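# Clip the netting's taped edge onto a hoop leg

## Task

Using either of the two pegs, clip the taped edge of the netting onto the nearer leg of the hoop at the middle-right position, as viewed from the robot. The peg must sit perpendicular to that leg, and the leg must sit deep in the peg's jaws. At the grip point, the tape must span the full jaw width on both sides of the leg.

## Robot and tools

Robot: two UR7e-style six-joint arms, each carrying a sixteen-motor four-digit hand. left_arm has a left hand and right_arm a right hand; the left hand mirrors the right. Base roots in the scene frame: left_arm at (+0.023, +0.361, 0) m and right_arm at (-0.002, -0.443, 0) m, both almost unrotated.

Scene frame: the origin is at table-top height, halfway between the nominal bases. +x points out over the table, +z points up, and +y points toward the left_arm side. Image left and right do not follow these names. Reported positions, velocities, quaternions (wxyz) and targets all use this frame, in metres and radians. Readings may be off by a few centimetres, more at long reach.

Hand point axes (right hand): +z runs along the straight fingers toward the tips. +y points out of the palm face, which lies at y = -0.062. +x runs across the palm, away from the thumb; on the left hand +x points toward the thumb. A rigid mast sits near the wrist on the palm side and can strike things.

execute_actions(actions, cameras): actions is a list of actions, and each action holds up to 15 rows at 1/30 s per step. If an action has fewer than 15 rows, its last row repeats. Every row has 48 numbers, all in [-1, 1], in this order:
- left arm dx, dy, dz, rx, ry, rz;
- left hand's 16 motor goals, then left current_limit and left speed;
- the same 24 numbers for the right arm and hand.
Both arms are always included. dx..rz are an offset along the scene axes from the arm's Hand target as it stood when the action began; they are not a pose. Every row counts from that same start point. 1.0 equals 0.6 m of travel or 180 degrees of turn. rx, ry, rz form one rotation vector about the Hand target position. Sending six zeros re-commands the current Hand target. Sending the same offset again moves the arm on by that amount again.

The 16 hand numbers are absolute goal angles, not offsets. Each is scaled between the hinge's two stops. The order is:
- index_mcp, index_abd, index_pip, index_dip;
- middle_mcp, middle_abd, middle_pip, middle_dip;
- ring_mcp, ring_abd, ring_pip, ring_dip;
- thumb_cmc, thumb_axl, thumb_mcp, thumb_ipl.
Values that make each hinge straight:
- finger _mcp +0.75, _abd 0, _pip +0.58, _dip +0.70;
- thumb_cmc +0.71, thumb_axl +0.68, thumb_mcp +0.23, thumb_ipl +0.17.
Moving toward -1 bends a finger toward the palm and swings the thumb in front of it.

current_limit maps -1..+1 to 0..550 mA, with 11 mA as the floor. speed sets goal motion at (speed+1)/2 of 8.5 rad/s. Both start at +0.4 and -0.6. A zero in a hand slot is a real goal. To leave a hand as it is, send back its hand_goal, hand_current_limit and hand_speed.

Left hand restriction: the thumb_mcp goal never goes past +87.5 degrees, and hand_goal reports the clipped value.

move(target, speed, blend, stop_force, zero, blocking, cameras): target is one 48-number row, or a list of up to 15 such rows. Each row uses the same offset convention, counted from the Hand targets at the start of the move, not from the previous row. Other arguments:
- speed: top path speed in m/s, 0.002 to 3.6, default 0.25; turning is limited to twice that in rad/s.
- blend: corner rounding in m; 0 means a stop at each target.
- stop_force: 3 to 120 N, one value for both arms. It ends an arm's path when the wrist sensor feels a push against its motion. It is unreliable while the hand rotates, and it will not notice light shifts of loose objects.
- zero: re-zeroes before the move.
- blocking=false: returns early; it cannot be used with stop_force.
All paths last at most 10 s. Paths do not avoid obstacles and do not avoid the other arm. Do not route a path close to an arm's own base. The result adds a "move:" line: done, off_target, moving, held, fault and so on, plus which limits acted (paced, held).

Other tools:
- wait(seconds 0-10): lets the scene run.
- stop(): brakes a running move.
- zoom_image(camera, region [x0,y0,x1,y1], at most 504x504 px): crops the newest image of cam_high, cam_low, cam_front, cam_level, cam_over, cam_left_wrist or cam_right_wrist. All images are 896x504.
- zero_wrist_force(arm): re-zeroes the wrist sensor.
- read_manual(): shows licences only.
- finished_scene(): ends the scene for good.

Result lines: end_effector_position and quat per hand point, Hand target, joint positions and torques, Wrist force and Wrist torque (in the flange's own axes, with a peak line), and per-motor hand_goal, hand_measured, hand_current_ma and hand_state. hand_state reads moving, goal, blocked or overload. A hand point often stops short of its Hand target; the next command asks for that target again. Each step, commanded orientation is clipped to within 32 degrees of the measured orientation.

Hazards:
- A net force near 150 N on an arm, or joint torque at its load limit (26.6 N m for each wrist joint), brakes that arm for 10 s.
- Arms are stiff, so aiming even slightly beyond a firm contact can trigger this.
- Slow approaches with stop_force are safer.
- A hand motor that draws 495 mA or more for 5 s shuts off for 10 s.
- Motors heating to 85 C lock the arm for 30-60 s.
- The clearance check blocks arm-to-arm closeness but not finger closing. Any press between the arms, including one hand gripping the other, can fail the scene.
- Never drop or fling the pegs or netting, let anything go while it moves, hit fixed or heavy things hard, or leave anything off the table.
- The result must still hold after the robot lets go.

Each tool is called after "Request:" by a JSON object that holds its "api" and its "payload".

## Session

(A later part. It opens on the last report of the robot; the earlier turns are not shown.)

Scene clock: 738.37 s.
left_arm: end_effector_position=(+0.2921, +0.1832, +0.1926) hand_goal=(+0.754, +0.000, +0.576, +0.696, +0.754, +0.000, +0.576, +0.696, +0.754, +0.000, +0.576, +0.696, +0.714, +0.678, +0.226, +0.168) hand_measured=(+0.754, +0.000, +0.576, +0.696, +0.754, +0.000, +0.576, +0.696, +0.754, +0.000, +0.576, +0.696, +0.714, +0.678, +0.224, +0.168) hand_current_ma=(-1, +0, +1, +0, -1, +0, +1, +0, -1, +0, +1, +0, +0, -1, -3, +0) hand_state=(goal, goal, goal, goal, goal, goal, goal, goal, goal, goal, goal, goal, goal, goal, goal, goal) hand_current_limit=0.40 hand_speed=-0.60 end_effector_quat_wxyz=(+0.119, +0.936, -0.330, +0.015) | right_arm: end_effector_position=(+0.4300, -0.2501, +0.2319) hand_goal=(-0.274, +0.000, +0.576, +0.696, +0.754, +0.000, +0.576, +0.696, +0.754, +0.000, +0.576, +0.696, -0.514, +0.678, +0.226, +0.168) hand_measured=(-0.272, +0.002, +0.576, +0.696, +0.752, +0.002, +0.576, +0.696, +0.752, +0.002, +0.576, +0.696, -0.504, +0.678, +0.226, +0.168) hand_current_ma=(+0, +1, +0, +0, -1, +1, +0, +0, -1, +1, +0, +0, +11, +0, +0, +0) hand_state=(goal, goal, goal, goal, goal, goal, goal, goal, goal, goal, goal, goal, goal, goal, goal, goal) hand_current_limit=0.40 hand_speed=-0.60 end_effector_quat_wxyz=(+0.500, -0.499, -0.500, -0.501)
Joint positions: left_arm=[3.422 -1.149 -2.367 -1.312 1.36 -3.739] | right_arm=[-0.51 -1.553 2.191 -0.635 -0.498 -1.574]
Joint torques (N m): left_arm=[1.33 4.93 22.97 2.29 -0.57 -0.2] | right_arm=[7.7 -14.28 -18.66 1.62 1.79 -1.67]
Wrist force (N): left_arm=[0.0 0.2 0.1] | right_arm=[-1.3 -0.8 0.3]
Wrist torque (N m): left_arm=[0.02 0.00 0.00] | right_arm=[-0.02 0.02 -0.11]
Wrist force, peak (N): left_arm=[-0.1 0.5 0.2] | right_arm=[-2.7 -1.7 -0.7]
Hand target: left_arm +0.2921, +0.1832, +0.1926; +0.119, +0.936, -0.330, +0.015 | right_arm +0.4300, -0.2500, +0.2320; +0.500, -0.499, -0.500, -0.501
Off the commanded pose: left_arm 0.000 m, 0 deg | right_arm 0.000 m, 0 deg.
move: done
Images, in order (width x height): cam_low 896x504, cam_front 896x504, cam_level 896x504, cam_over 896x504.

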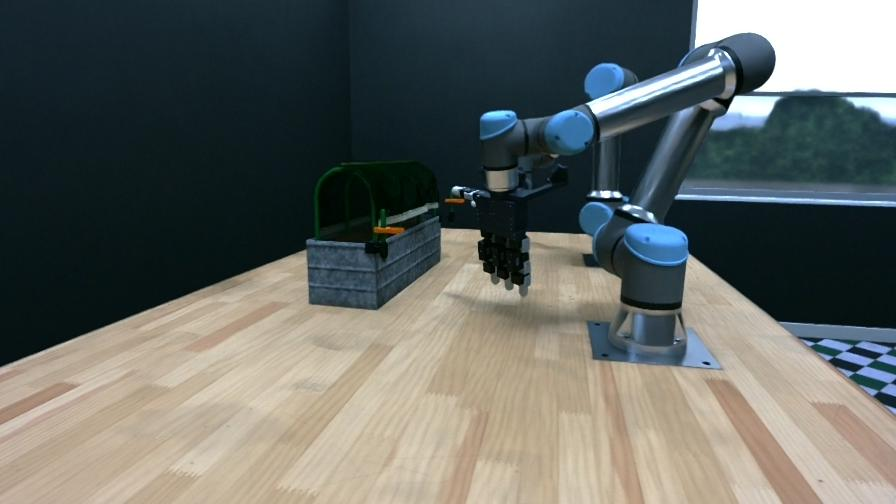

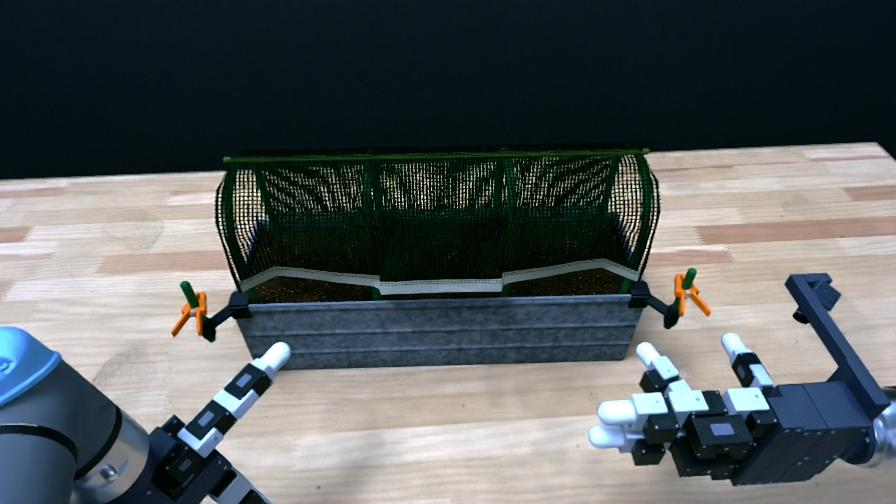

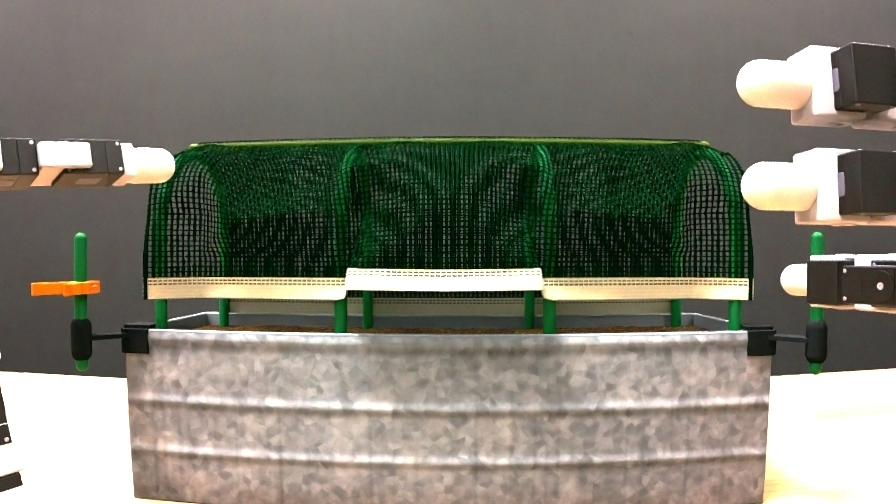

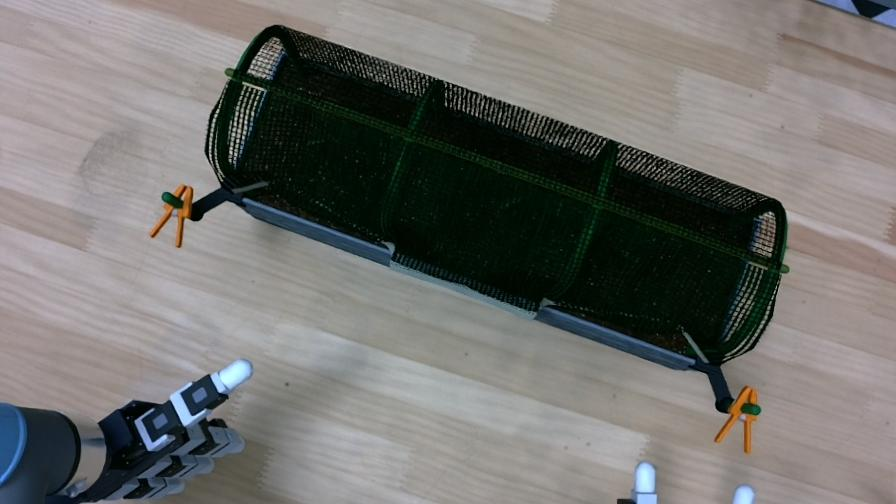

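Request:
{"api": "move", "payload": {"target": [0,0,0,0,0,0,0.754,0,0.576,0.696,0.754,0,0.576,0.696,0.754,0,0.576,0.696,0.714,0.678,0.226,0.168,0.4,-0.6,0.0333,-0.0333,0,0,0,0,-0.274,0,0.576,0.696,0.754,0,0.576,0.696,0.754,0,0.576,0.696,-0.514,0.678,0.226,0.168,0.4,-0.6], "speed": 0.1, "cameras": ["cam_front","cam_level","cam_over","cam_low"]}}

Request:
{"api": "zoom_image", "payload": {"camera": "cam_over", "region": [640, 360, 820, 500]}}

Request:
{"api": "zoom_image", "payload": {"camera": "cam_front", "region": [620, 250, 800, 390]}}

Request:
{"api": "zoom_image", "payload": {"camera": "cam_low", "region": [360, 190, 520, 280]}}

Request:
{"api": "zoom_image", "payload": {"camera": "cam_level", "region": [740, 200, 896, 340]}}

Scene clock: 794.23 s.
left_arm: end_effector_position=(+0.2921, +0.1832, +0.1926) hand_goal=(+0.754, +0.000, +0.576, +0.696, +0.754, +0.000, +0.576, +0.696, +0.754, +0.000, +0.576, +0.696, +0.714, +0.678, +0.226, +0.168) hand_measured=(+0.754, +0.000, +0.576, +0.696, +0.754, +0.000, +0.576, +0.696, +0.754, +0.000, +0.576, +0.696, +0.714, +0.678, +0.224, +0.168) hand_current_ma=(-1, +0, +1, +0, -1, +0, +1, +0, -1, +0, +1, +0, +0, -1, -3, +0) hand_state=(goal, goal, goal, goal, goal, goal, goal, goal, goal, goal, goal, goal, goal, goal, goal, goal) hand_current_limit=0.40 hand_speed=-0.60 end_effector_quat_wxyz=(+0.119, +0.936, -0.330, +0.015) | right_arm: end_effector_position=(+0.4500, -0.2701, +0.2319) hand_goal=(-0.274, +0.000, +0.576, +0.696, +0.754, +0.000, +0.576, +0.696, +0.754, +0.000, +0.576, +0.696, -0.514, +0.678, +0.226, +0.168) hand_measured=(-0.272, +0.002, +0.576, +0.696, +0.752, +0.002, +0.576, +0.696, +0.752, +0.002, +0.576, +0.696, -0.504, +0.678, +0.226, +0.168) hand_current_ma=(+0, +1, +0, +0, -1, +1, +0, +0, -1, +1, +0, +0, +11, +0, +0, +0) hand_state=(goal, goal, goal, goal, goal, goal, goal, goal, goal, goal, goal, goal, goal, goal, goal, goal) hand_current_limit=0.40 hand_speed=-0.60 end_effector_quat_wxyz=(+0.500, -0.500, -0.500, -0.500)
Joint positions: left_arm=[3.422 -1.149 -2.367 -1.312 1.36 -3.739] | right_arm=[-0.533 -1.498 2.132 -0.632 -0.521 -1.574]
Joint torques (N m): left_arm=[1.51 4.82 22.55 2.26 -0.48 -0.16] | right_arm=[9.17 -31.43 -7.45 1.4 1.81 -1.38]
Wrist force (N): left_arm=[-0.1 0.2 0.1] | right_arm=[-1.5 -1.2 0.1]
Wrist torque (N m): left_arm=[0.02 0.01 -0.01] | right_arm=[-0.06 0.06 -0.15]
Wrist force, peak (N): left_arm=[-0.2 0.5 0.1] | right_arm=[-1.3 -1.4 0.9]
Hand target: left_arm +0.2921, +0.1832, +0.1926; +0.119, +0.936, -0.330, +0.015 | right_arm +0.4500, -0.2700, +0.2320; +0.500, -0.499, -0.500, -0.501
Off the commanded pose: left_arm 0.000 m, 0 deg | right_arm 0.000 m, 0 deg.
move: done
Images, in order (width x height): cam_low 896x504, cam_front 896x504, cam_level 896x504, cam_over 896x504.

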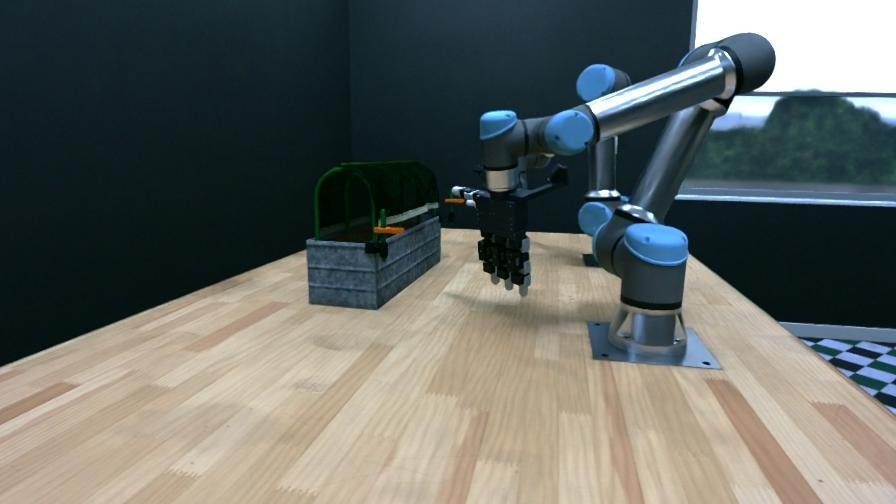

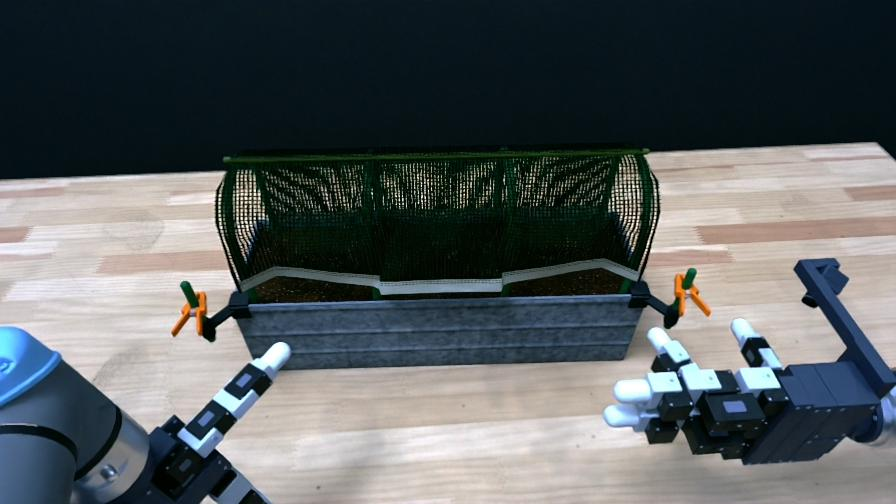

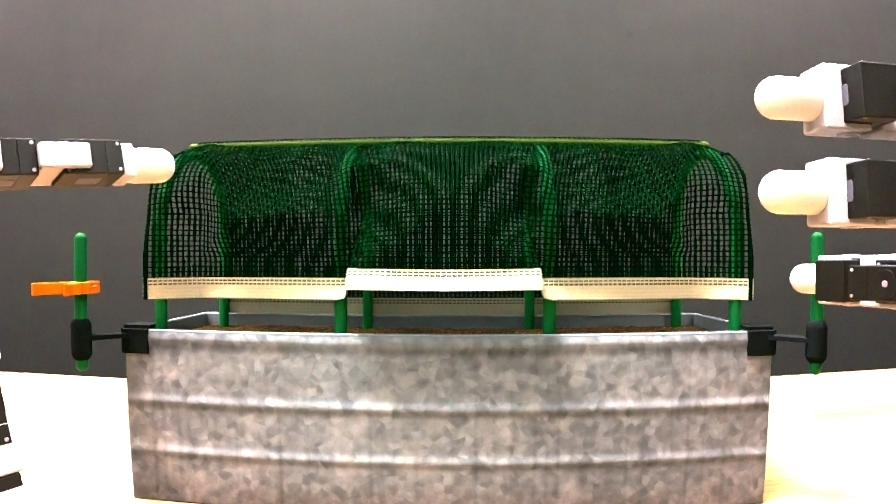

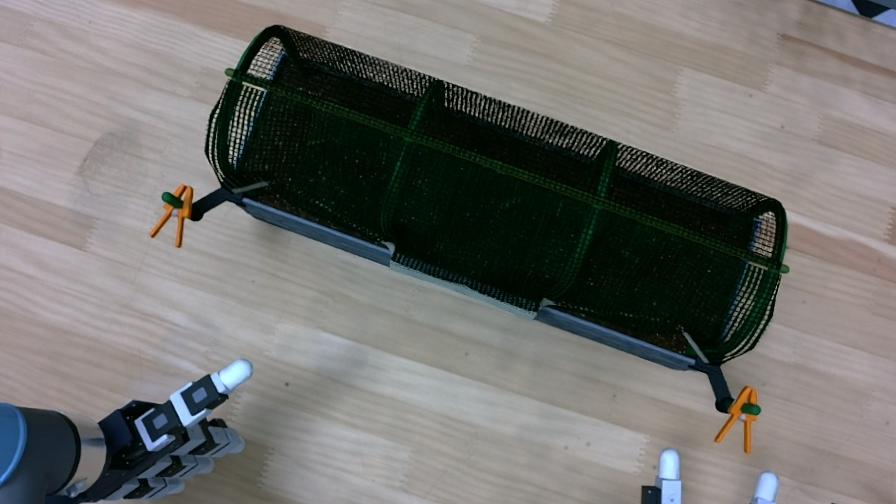

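Scaled by 2.800.

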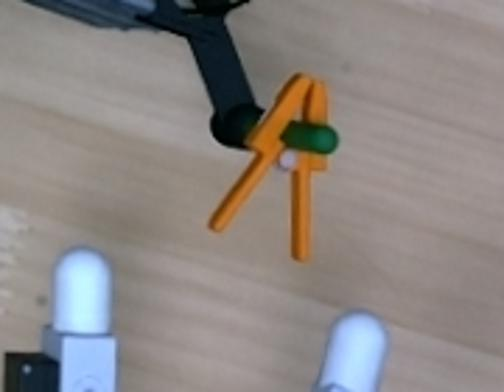

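Scaled by 2.800.

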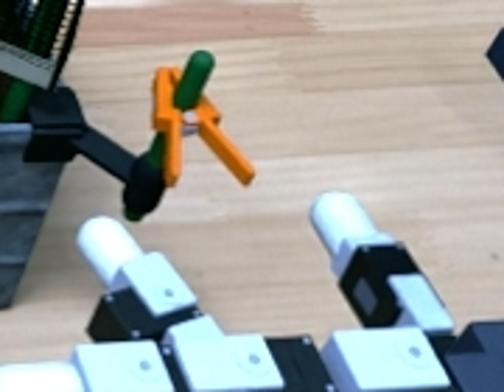

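Scaled by 3.150.

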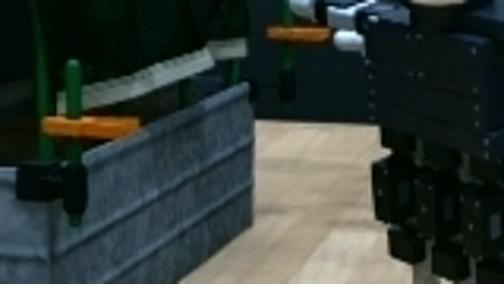

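Scaled by 3.231.

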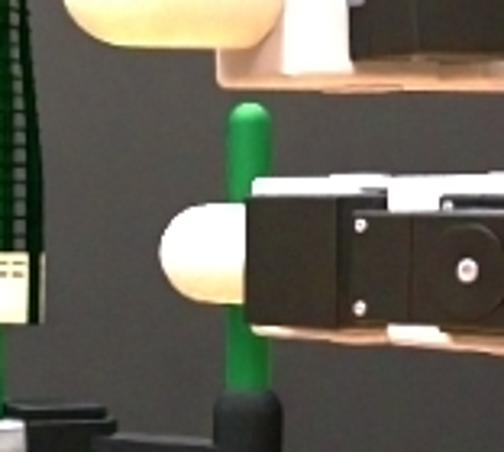

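Request:
{"api": "move", "payload": {"target": [0,0,0,0,0,0,0.754,0,0.576,0.696,0.754,0,0.576,0.696,0.754,0,0.576,0.696,0.714,0.678,0.226,0.168,0.4,-0.6,0.0617,-0.01,0.001,0,0,0,-0.274,0,0.576,0.696,0.754,0,0.576,0.696,0.754,0,0.576,0.696,-0.514,0.678,0.226,0.168,0.4,-0.6], "speed": 0.06, "cameras": ["cam_front","cam_level","cam_over","cam_low","cam_right_wrist"]}}

Request:
{"api": "zoom_image", "payload": {"camera": "cam_over", "region": [640, 360, 820, 500]}}

Request:
{"api": "zoom_image", "payload": {"camera": "cam_front", "region": [620, 250, 800, 390]}}

Request:
{"api": "zoom_image", "payload": {"camera": "cam_low", "region": [360, 190, 520, 280]}}

Request:
{"api": "zoom_image", "payload": {"camera": "cam_level", "region": [740, 200, 896, 340]}}

Scene clock: 830.27 s.
left_arm: end_effector_position=(+0.2921, +0.1832, +0.1926) hand_goal=(+0.754, +0.000, +0.576, +0.696, +0.754, +0.000, +0.576, +0.696, +0.754, +0.000, +0.576, +0.696, +0.714, +0.678, +0.226, +0.168) hand_measured=(+0.754, +0.000, +0.576, +0.696, +0.754, +0.000, +0.576, +0.696, +0.754, +0.000, +0.576, +0.696, +0.714, +0.678, +0.224, +0.168) hand_current_ma=(-1, +0, +1, +0, -1, +0, +1, +0, -1, +0, +1, +0, +0, -1, -3, +0) hand_state=(goal, goal, goal, goal, goal, goal, goal, goal, goal, goal, goal, goal, goal, goal, goal, goal) hand_current_limit=0.40 hand_speed=-0.60 end_effector_quat_wxyz=(+0.119, +0.936, -0.330, +0.015) | right_arm: end_effector_position=(+0.4870, -0.2759, +0.2325) hand_goal=(-0.274, +0.000, +0.576, +0.696, +0.754, +0.000, +0.576, +0.696, +0.754, +0.000, +0.576, +0.696, -0.514, +0.678, +0.226, +0.168) hand_measured=(-0.272, +0.002, +0.576, +0.696, +0.752, +0.002, +0.576, +0.696, +0.752, +0.002, +0.576, +0.696, -0.504, +0.678, +0.226, +0.168) hand_current_ma=(+0, +1, +0, +0, -1, +1, +0, +0, -1, +1, +0, +0, +11, +0, +0, +0) hand_state=(goal, goal, goal, goal, goal, goal, goal, goal, goal, goal, goal, goal, goal, goal, goal, goal) hand_current_limit=0.40 hand_speed=-0.60 end_effector_quat_wxyz=(+0.500, -0.499, -0.500, -0.500)
Joint positions: left_arm=[3.422 -1.149 -2.367 -1.312 1.36 -3.739] | right_arm=[-0.499 -1.412 2.031 -0.616 -0.486 -1.574]
Joint torques (N m): left_arm=[1.33 4.64 23.15 2.38 -0.53 -0.12] | right_arm=[-11.96 -34.72 -6.98 -0.12 -1.48 -1.84]
Wrist force (N): left_arm=[-0.2 0.1 0.1] | right_arm=[-1.7 -0.9 0.3]
Wrist torque (N m): left_arm=[0.00 0.03 -0.02] | right_arm=[-0.01 0.07 -0.17]
Wrist force, peak (N): left_arm=[0.1 0.4 0.3] | right_arm=[-1.4 -1.9 0.6]
Hand target: left_arm +0.2921, +0.1832, +0.1926; +0.119, +0.936, -0.330, +0.015 | right_arm +0.4870, -0.2760, +0.2326; +0.500, -0.499, -0.500, -0.501
Off the commanded pose: left_arm 0.000 m, 0 deg | right_arm 0.000 m, 0 deg.
move: done
Images, in order (width x height): cam_low 896x504, cam_front 896x504, cam_level 896x504, cam_over 896x504, cam_right_wrist 896x504.

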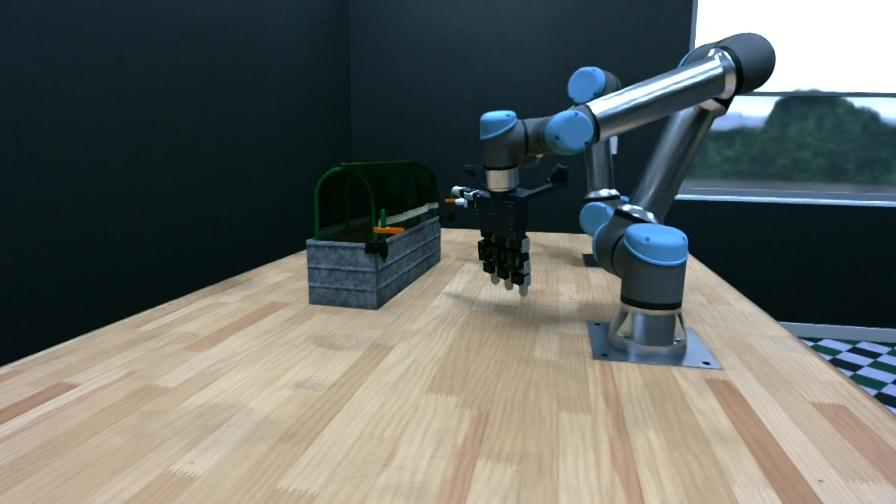

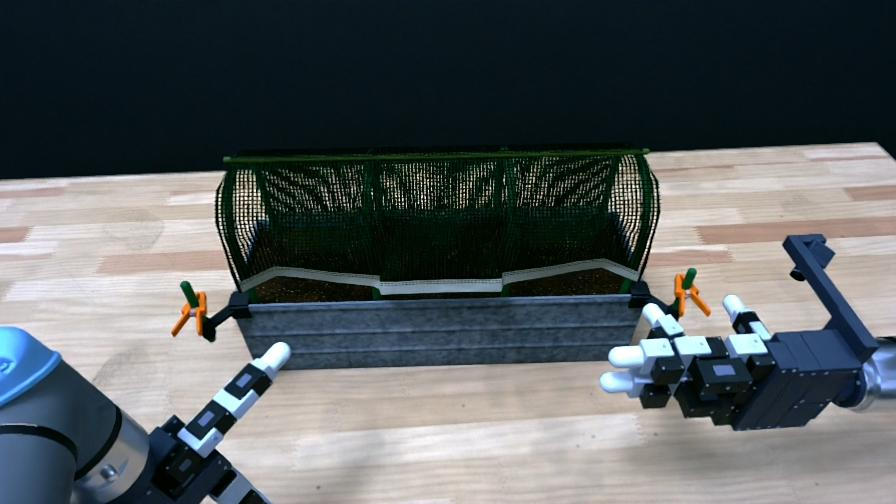

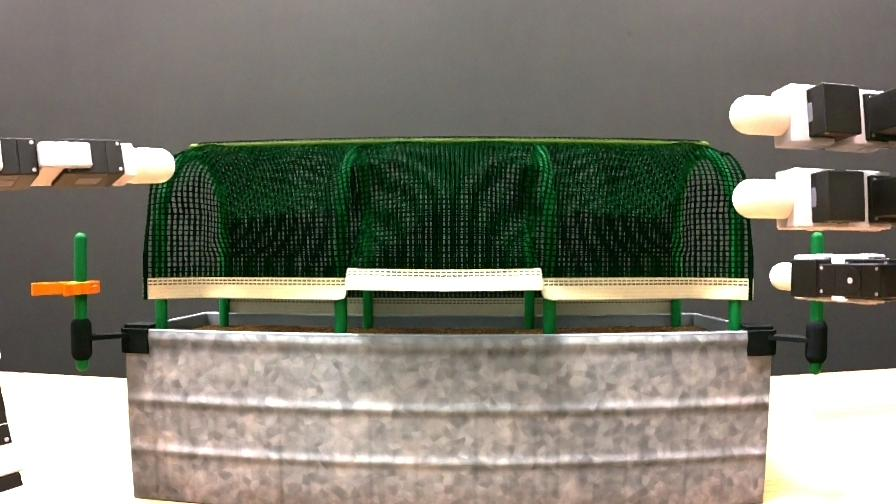

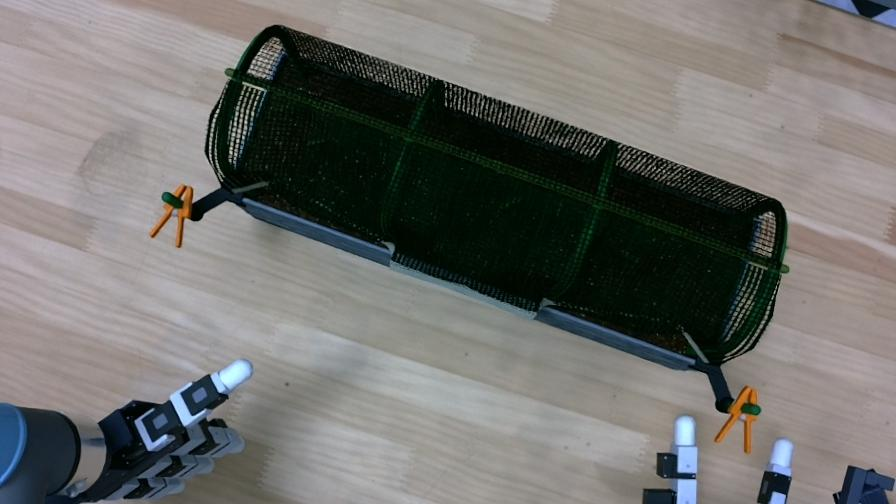

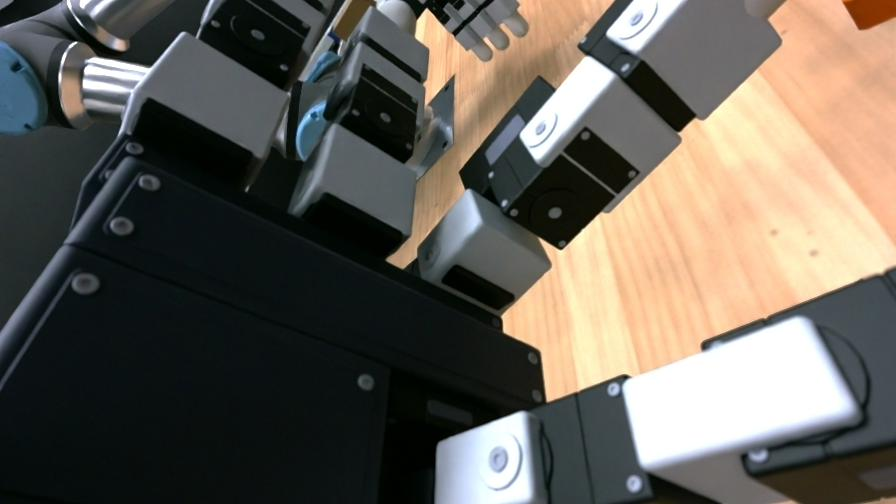

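Scaled by 2.800.

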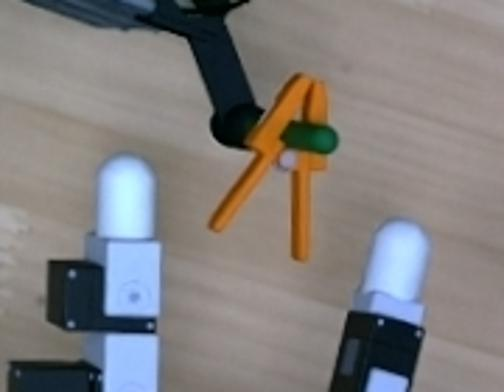

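Scaled by 2.800.

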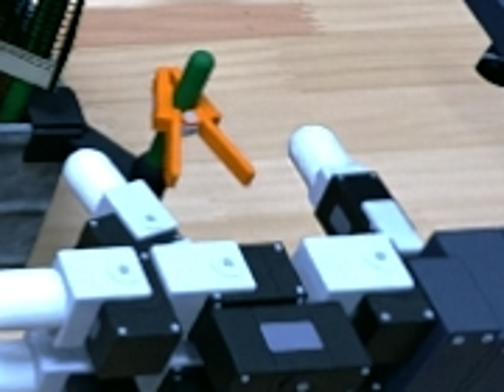

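Scaled by 3.150.

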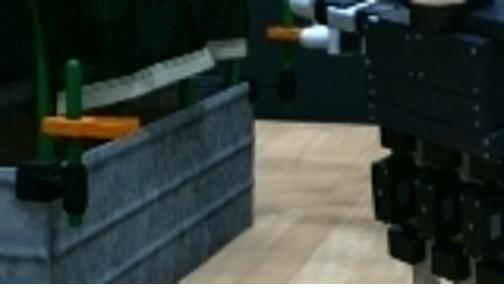

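Scaled by 3.231.

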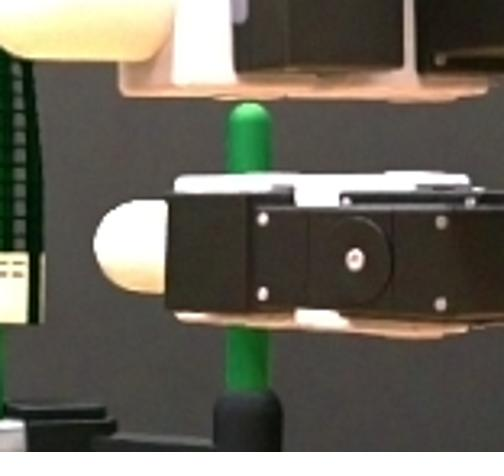

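Request:
{"api": "move", "payload": {"target": [0,0,0,0,0,0,0.754,0,0.576,0.696,0.754,0,0.576,0.696,0.754,0,0.576,0.696,0.714,0.678,0.226,0.168,0.4,-0.6,0,0,0,0,0,0,-0.439,0,0.576,0.696,0.754,0,0.576,0.696,0.754,0,0.576,0.696,-0.514,0.678,0.079,0.168,0.6,-0.9], "speed": 0.06, "cameras": ["cam_front","cam_level","cam_over","cam_low"]}}

Request:
{"api": "zoom_image", "payload": {"camera": "cam_over", "region": [640, 360, 820, 500]}}

Request:
{"api": "zoom_image", "payload": {"camera": "cam_front", "region": [620, 250, 800, 390]}}

Request:
{"api": "zoom_image", "payload": {"camera": "cam_low", "region": [430, 180, 510, 225]}}

Scene clock: 891.13 s.
left_arm: end_effector_position=(+0.2921, +0.1832, +0.1926) hand_goal=(+0.754, +0.000, +0.576, +0.696, +0.754, +0.000, +0.576, +0.696, +0.754, +0.000, +0.576, +0.696, +0.714, +0.678, +0.226, +0.168) hand_measured=(+0.754, +0.000, +0.576, +0.696, +0.754, +0.000, +0.576, +0.696, +0.754, +0.000, +0.576, +0.696, +0.714, +0.678, +0.224, +0.168) hand_current_ma=(-1, +0, +1, +0, -1, +0, +1, +0, -1, +0, +1, +0, +0, -1, -3, +0) hand_state=(goal, goal, goal, goal, goal, goal, goal, goal, goal, goal, goal, goal, goal, goal, goal, goal) hand_current_limit=0.40 hand_speed=-0.60 end_effector_quat_wxyz=(+0.119, +0.936, -0.330, +0.015) | right_arm: end_effector_position=(+0.4870, -0.2760, +0.2326) hand_goal=(-0.438, +0.000, +0.576, +0.696, +0.754, +0.000, +0.576, +0.696, +0.754, +0.000, +0.576, +0.696, -0.514, +0.678, +0.080, +0.168) hand_measured=(-0.424, +0.002, +0.578, +0.696, +0.752, +0.002, +0.576, +0.696, +0.752, +0.002, +0.576, +0.696, -0.504, +0.678, +0.082, +0.168) hand_current_ma=(+17, +1, +1, +0, -1, +1, +0, +0, -1, +1, +0, +0, +11, +0, +2, +0) hand_state=(goal, goal, goal, goal, goal, goal, goal, goal, goal, goal, goal, goal, goal, goal, goal, goal) hand_current_limit=0.60 hand_speed=-0.90 end_effector_quat_wxyz=(+0.500, -0.499, -0.500, -0.501)
Joint positions: left_arm=[3.422 -1.149 -2.367 -1.312 1.36 -3.739] | right_arm=[-0.499 -1.412 2.031 -0.617 -0.486 -1.574]
Joint torques (N m): left_arm=[1.59 4.54 23.26 2.32 -0.58 -0.16] | right_arm=[-10.41 -34.73 -7.36 -1.15 -1.46 -1.56]
Wrist force (N): left_arm=[-0.1 0.1 0.0] | right_arm=[-1.7 -1.0 0.7]
Wrist torque (N m): left_arm=[0.01 0.01 -0.01] | right_arm=[0.00 0.11 -0.16]
Wrist force, peak (N): left_arm=[-0.3 0.3 0.0] | right_arm=[-2.2 -0.6 0.4]
Hand target: left_arm +0.2921, +0.1832, +0.1926; +0.119, +0.936, -0.330, +0.015 | right_arm +0.4870, -0.2760, +0.2326; +0.500, -0.499, -0.500, -0.501
Off the commanded pose: left_arm 0.000 m, 0 deg | right_arm 0.000 m, 0 deg.
move: done
Images, in order (width x height): cam_low 896x504, cam_front 896x504, cam_level 896x504, cam_over 896x504.

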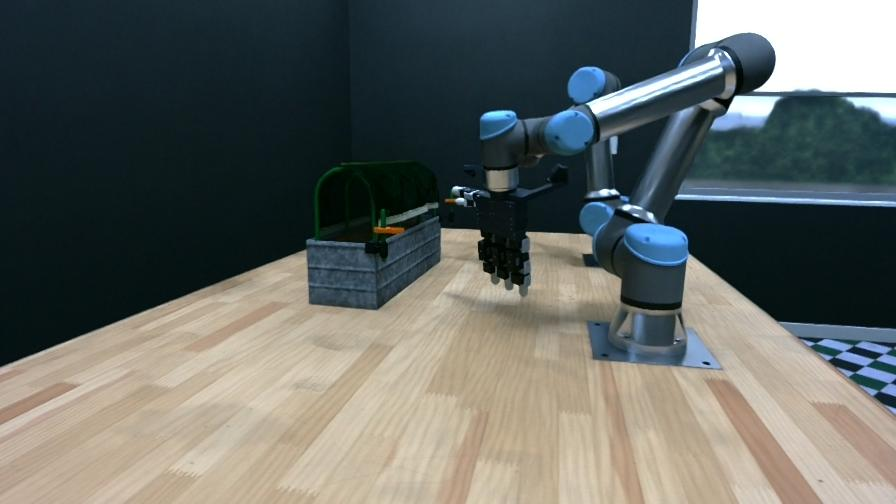

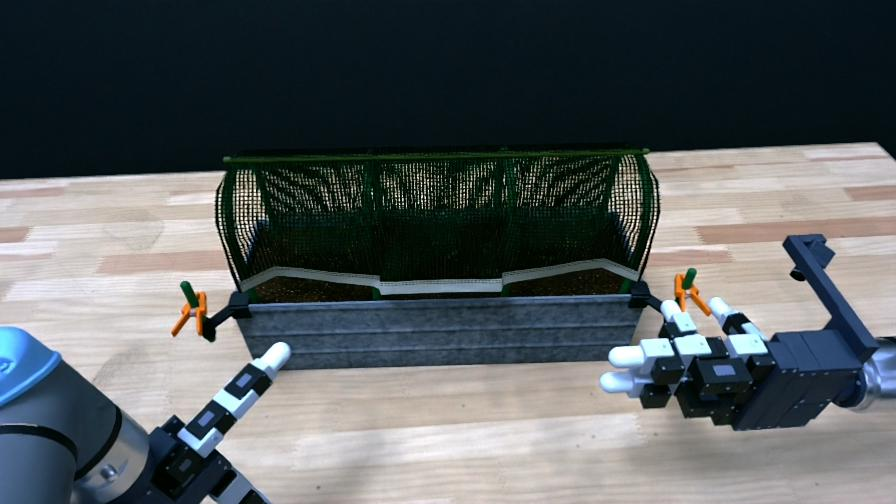

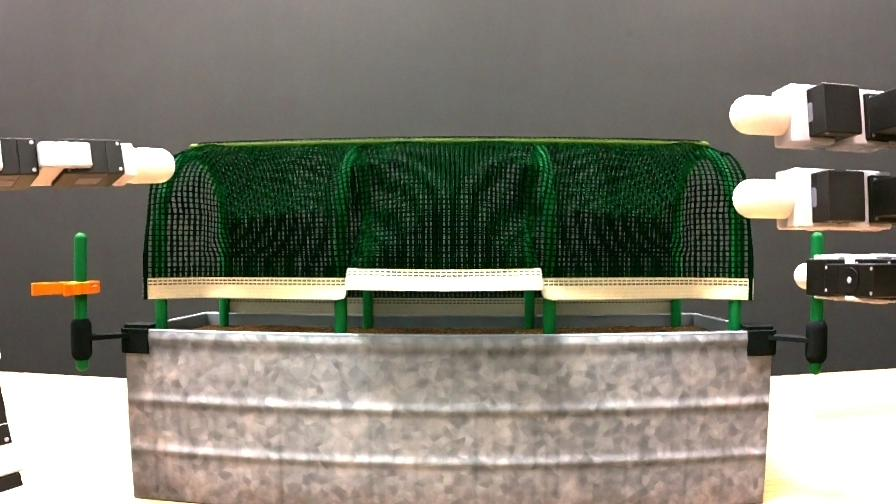

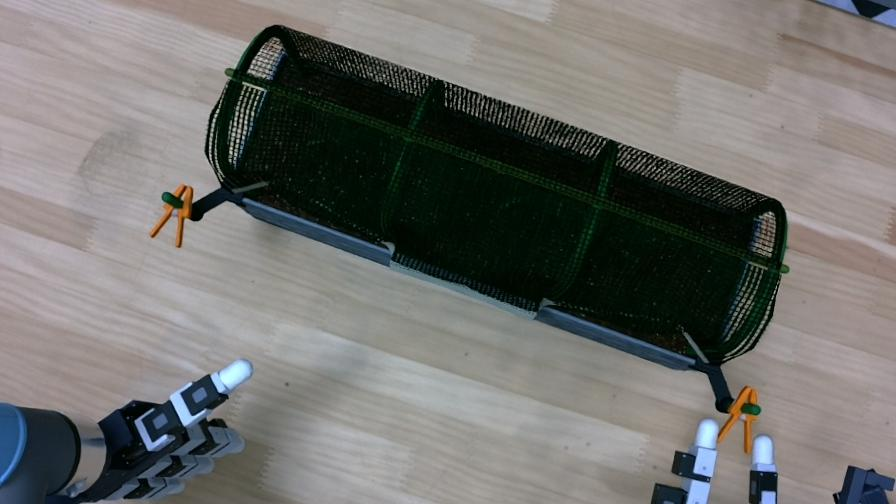

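Scaled by 2.800.

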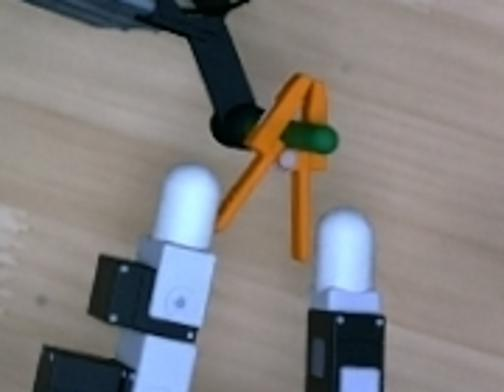

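Scaled by 2.800.

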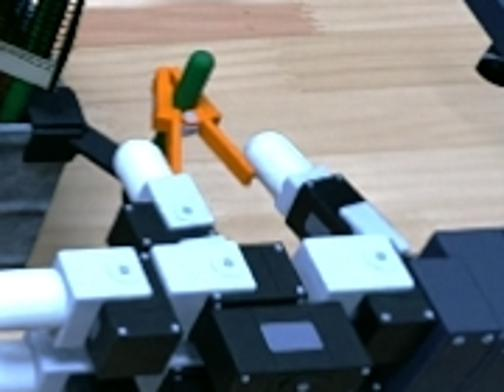

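Scaled by 6.300.

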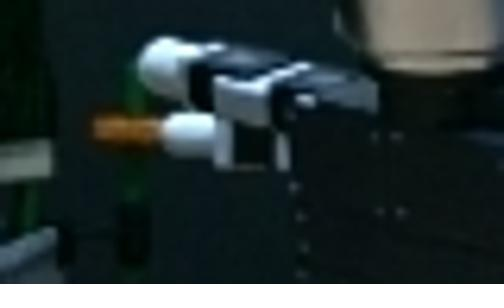

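Request:
{"api": "move", "payload": {"target": [0,0,0,0,0,0,0.754,0,0.576,0.696,0.754,0,0.576,0.696,0.754,0,0.576,0.696,0.714,0.678,0.226,0.168,0.4,-0.6,0,0,0,0,0,0,-0.507,0,0.576,0.696,0.754,0,0.576,0.696,0.754,0,0.576,0.696,-0.514,0.678,0.011,0.168,0.7,-0.9], "speed": 0.06, "cameras": ["cam_front","cam_over","cam_low"]}}

Request:
{"api": "zoom_image", "payload": {"camera": "cam_over", "region": [640, 360, 820, 500]}}

Request:
{"api": "zoom_image", "payload": {"camera": "cam_front", "region": [620, 250, 800, 390]}}

Request:
{"api": "zoom_image", "payload": {"camera": "cam_low", "region": [430, 180, 510, 225]}}

Scene clock: 918.70 s.
left_arm: end_effector_position=(+0.2921, +0.1832, +0.1926) hand_goal=(+0.754, +0.000, +0.576, +0.696, +0.754, +0.000, +0.576, +0.696, +0.754, +0.000, +0.576, +0.696, +0.714, +0.678, +0.226, +0.168) hand_measured=(+0.754, +0.000, +0.576, +0.696, +0.754, +0.000, +0.576, +0.696, +0.754, +0.000, +0.576, +0.696, +0.714, +0.678, +0.224, +0.168) hand_current_ma=(-1, +0, +1, +0, -1, +0, +1, +0, -1, +0, +1, +0, +0, -1, -3, +0) hand_state=(goal, goal, goal, goal, goal, goal, goal, goal, goal, goal, goal, goal, goal, goal, goal, goal) hand_current_limit=0.40 hand_speed=-0.60 end_effector_quat_wxyz=(+0.119, +0.936, -0.330, +0.015) | right_arm: end_effector_position=(+0.4870, -0.2760, +0.2326) hand_goal=(-0.506, +0.000, +0.576, +0.696, +0.754, +0.000, +0.576, +0.696, +0.754, +0.000, +0.576, +0.696, -0.514, +0.678, +0.012, +0.168) hand_measured=(-0.440, +0.002, +0.594, +0.700, +0.752, +0.002, +0.576, +0.696, +0.752, +0.002, +0.576, +0.696, -0.504, +0.678, +0.046, +0.174) hand_current_ma=(+168, +1, +23, +3, -1, +1, +0, +0, -1, +1, +0, +0, +11, +0, +85, +6) hand_state=(blocked, goal, goal, goal, goal, goal, goal, goal, goal, goal, goal, goal, goal, goal, blocked, goal) hand_current_limit=0.70 hand_speed=-0.90 end_effector_quat_wxyz=(+0.500, -0.499, -0.500, -0.501)
Joint positions: left_arm=[3.422 -1.149 -2.367 -1.312 1.36 -3.739] | right_arm=[-0.499 -1.412 2.031 -0.617 -0.486 -1.574]
Joint torques (N m): left_arm=[1.79 4.82 22.82 2.25 -0.6 -0.19] | right_arm=[-9.44 -33.94 -11.78 -0.9 -0.7 -1.11]
Wrist force (N): left_arm=[0.0 0.3 0.0] | right_arm=[-1.7 -1.3 0.6]
Wrist torque (N m): left_arm=[0.04 0.00 -0.01] | right_arm=[0.01 0.09 -0.16]
Wrist force, peak (N): left_arm=[0.2 0.4 0.1] | right_arm=[-1.7 -1.5 1.1]
Hand target: left_arm +0.2921, +0.1832, +0.1926; +0.119, +0.936, -0.330, +0.015 | right_arm +0.4870, -0.2760, +0.2326; +0.500, -0.499, -0.500, -0.501
Off the commanded pose: left_arm 0.000 m, 0 deg | right_arm 0.000 m, 0 deg.
move: done
Images, in order (width x height): cam_low 896x504, cam_front 896x504, cam_over 896x504.

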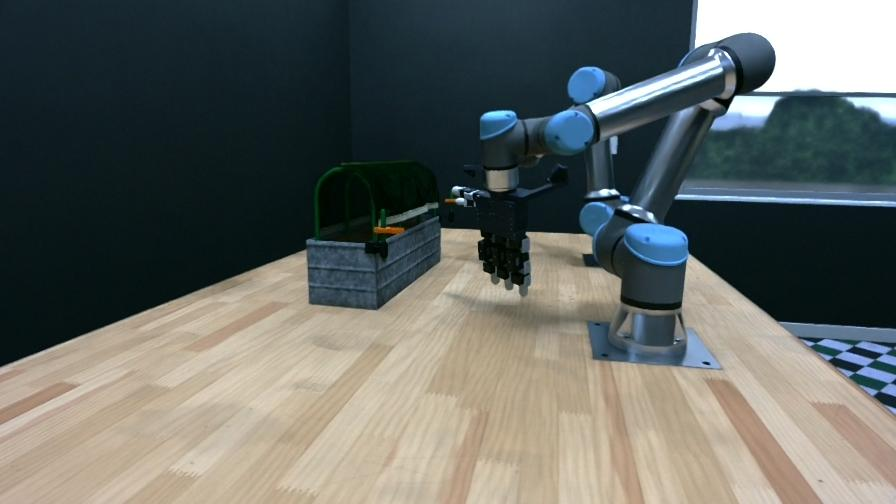

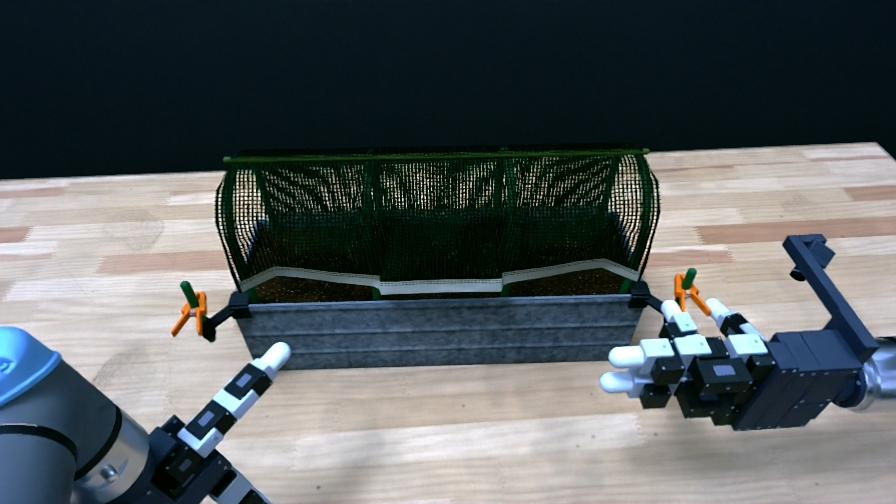

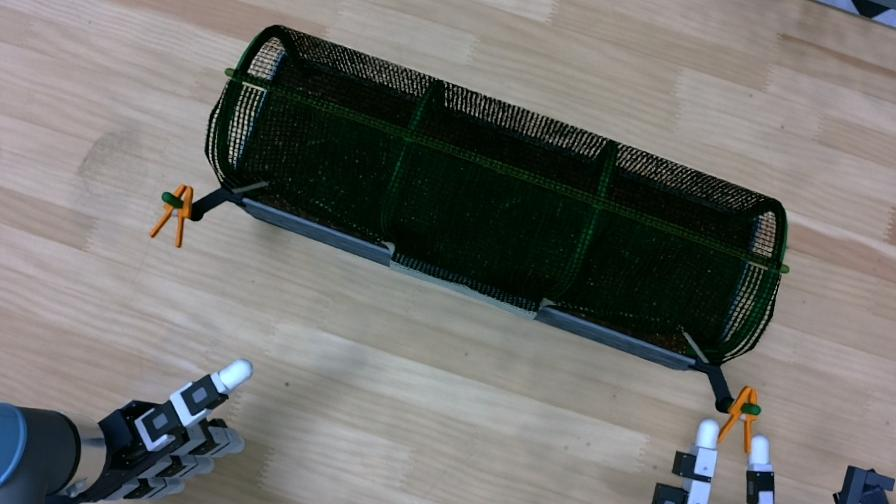

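Scaled by 2.800.

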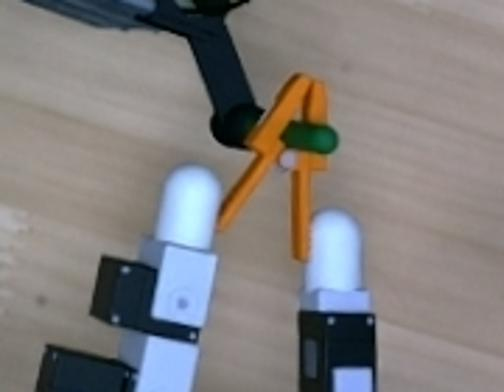

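Scaled by 2.800.

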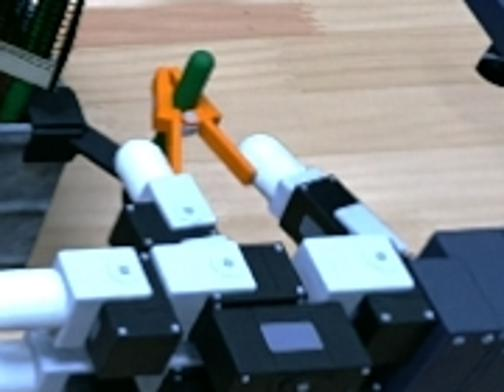

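Scaled by 6.300.

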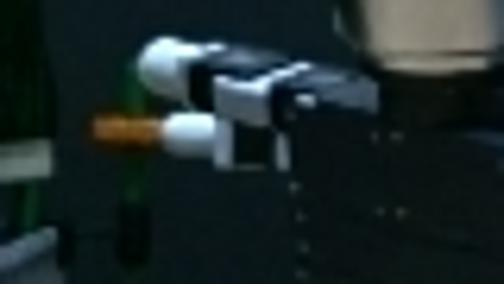

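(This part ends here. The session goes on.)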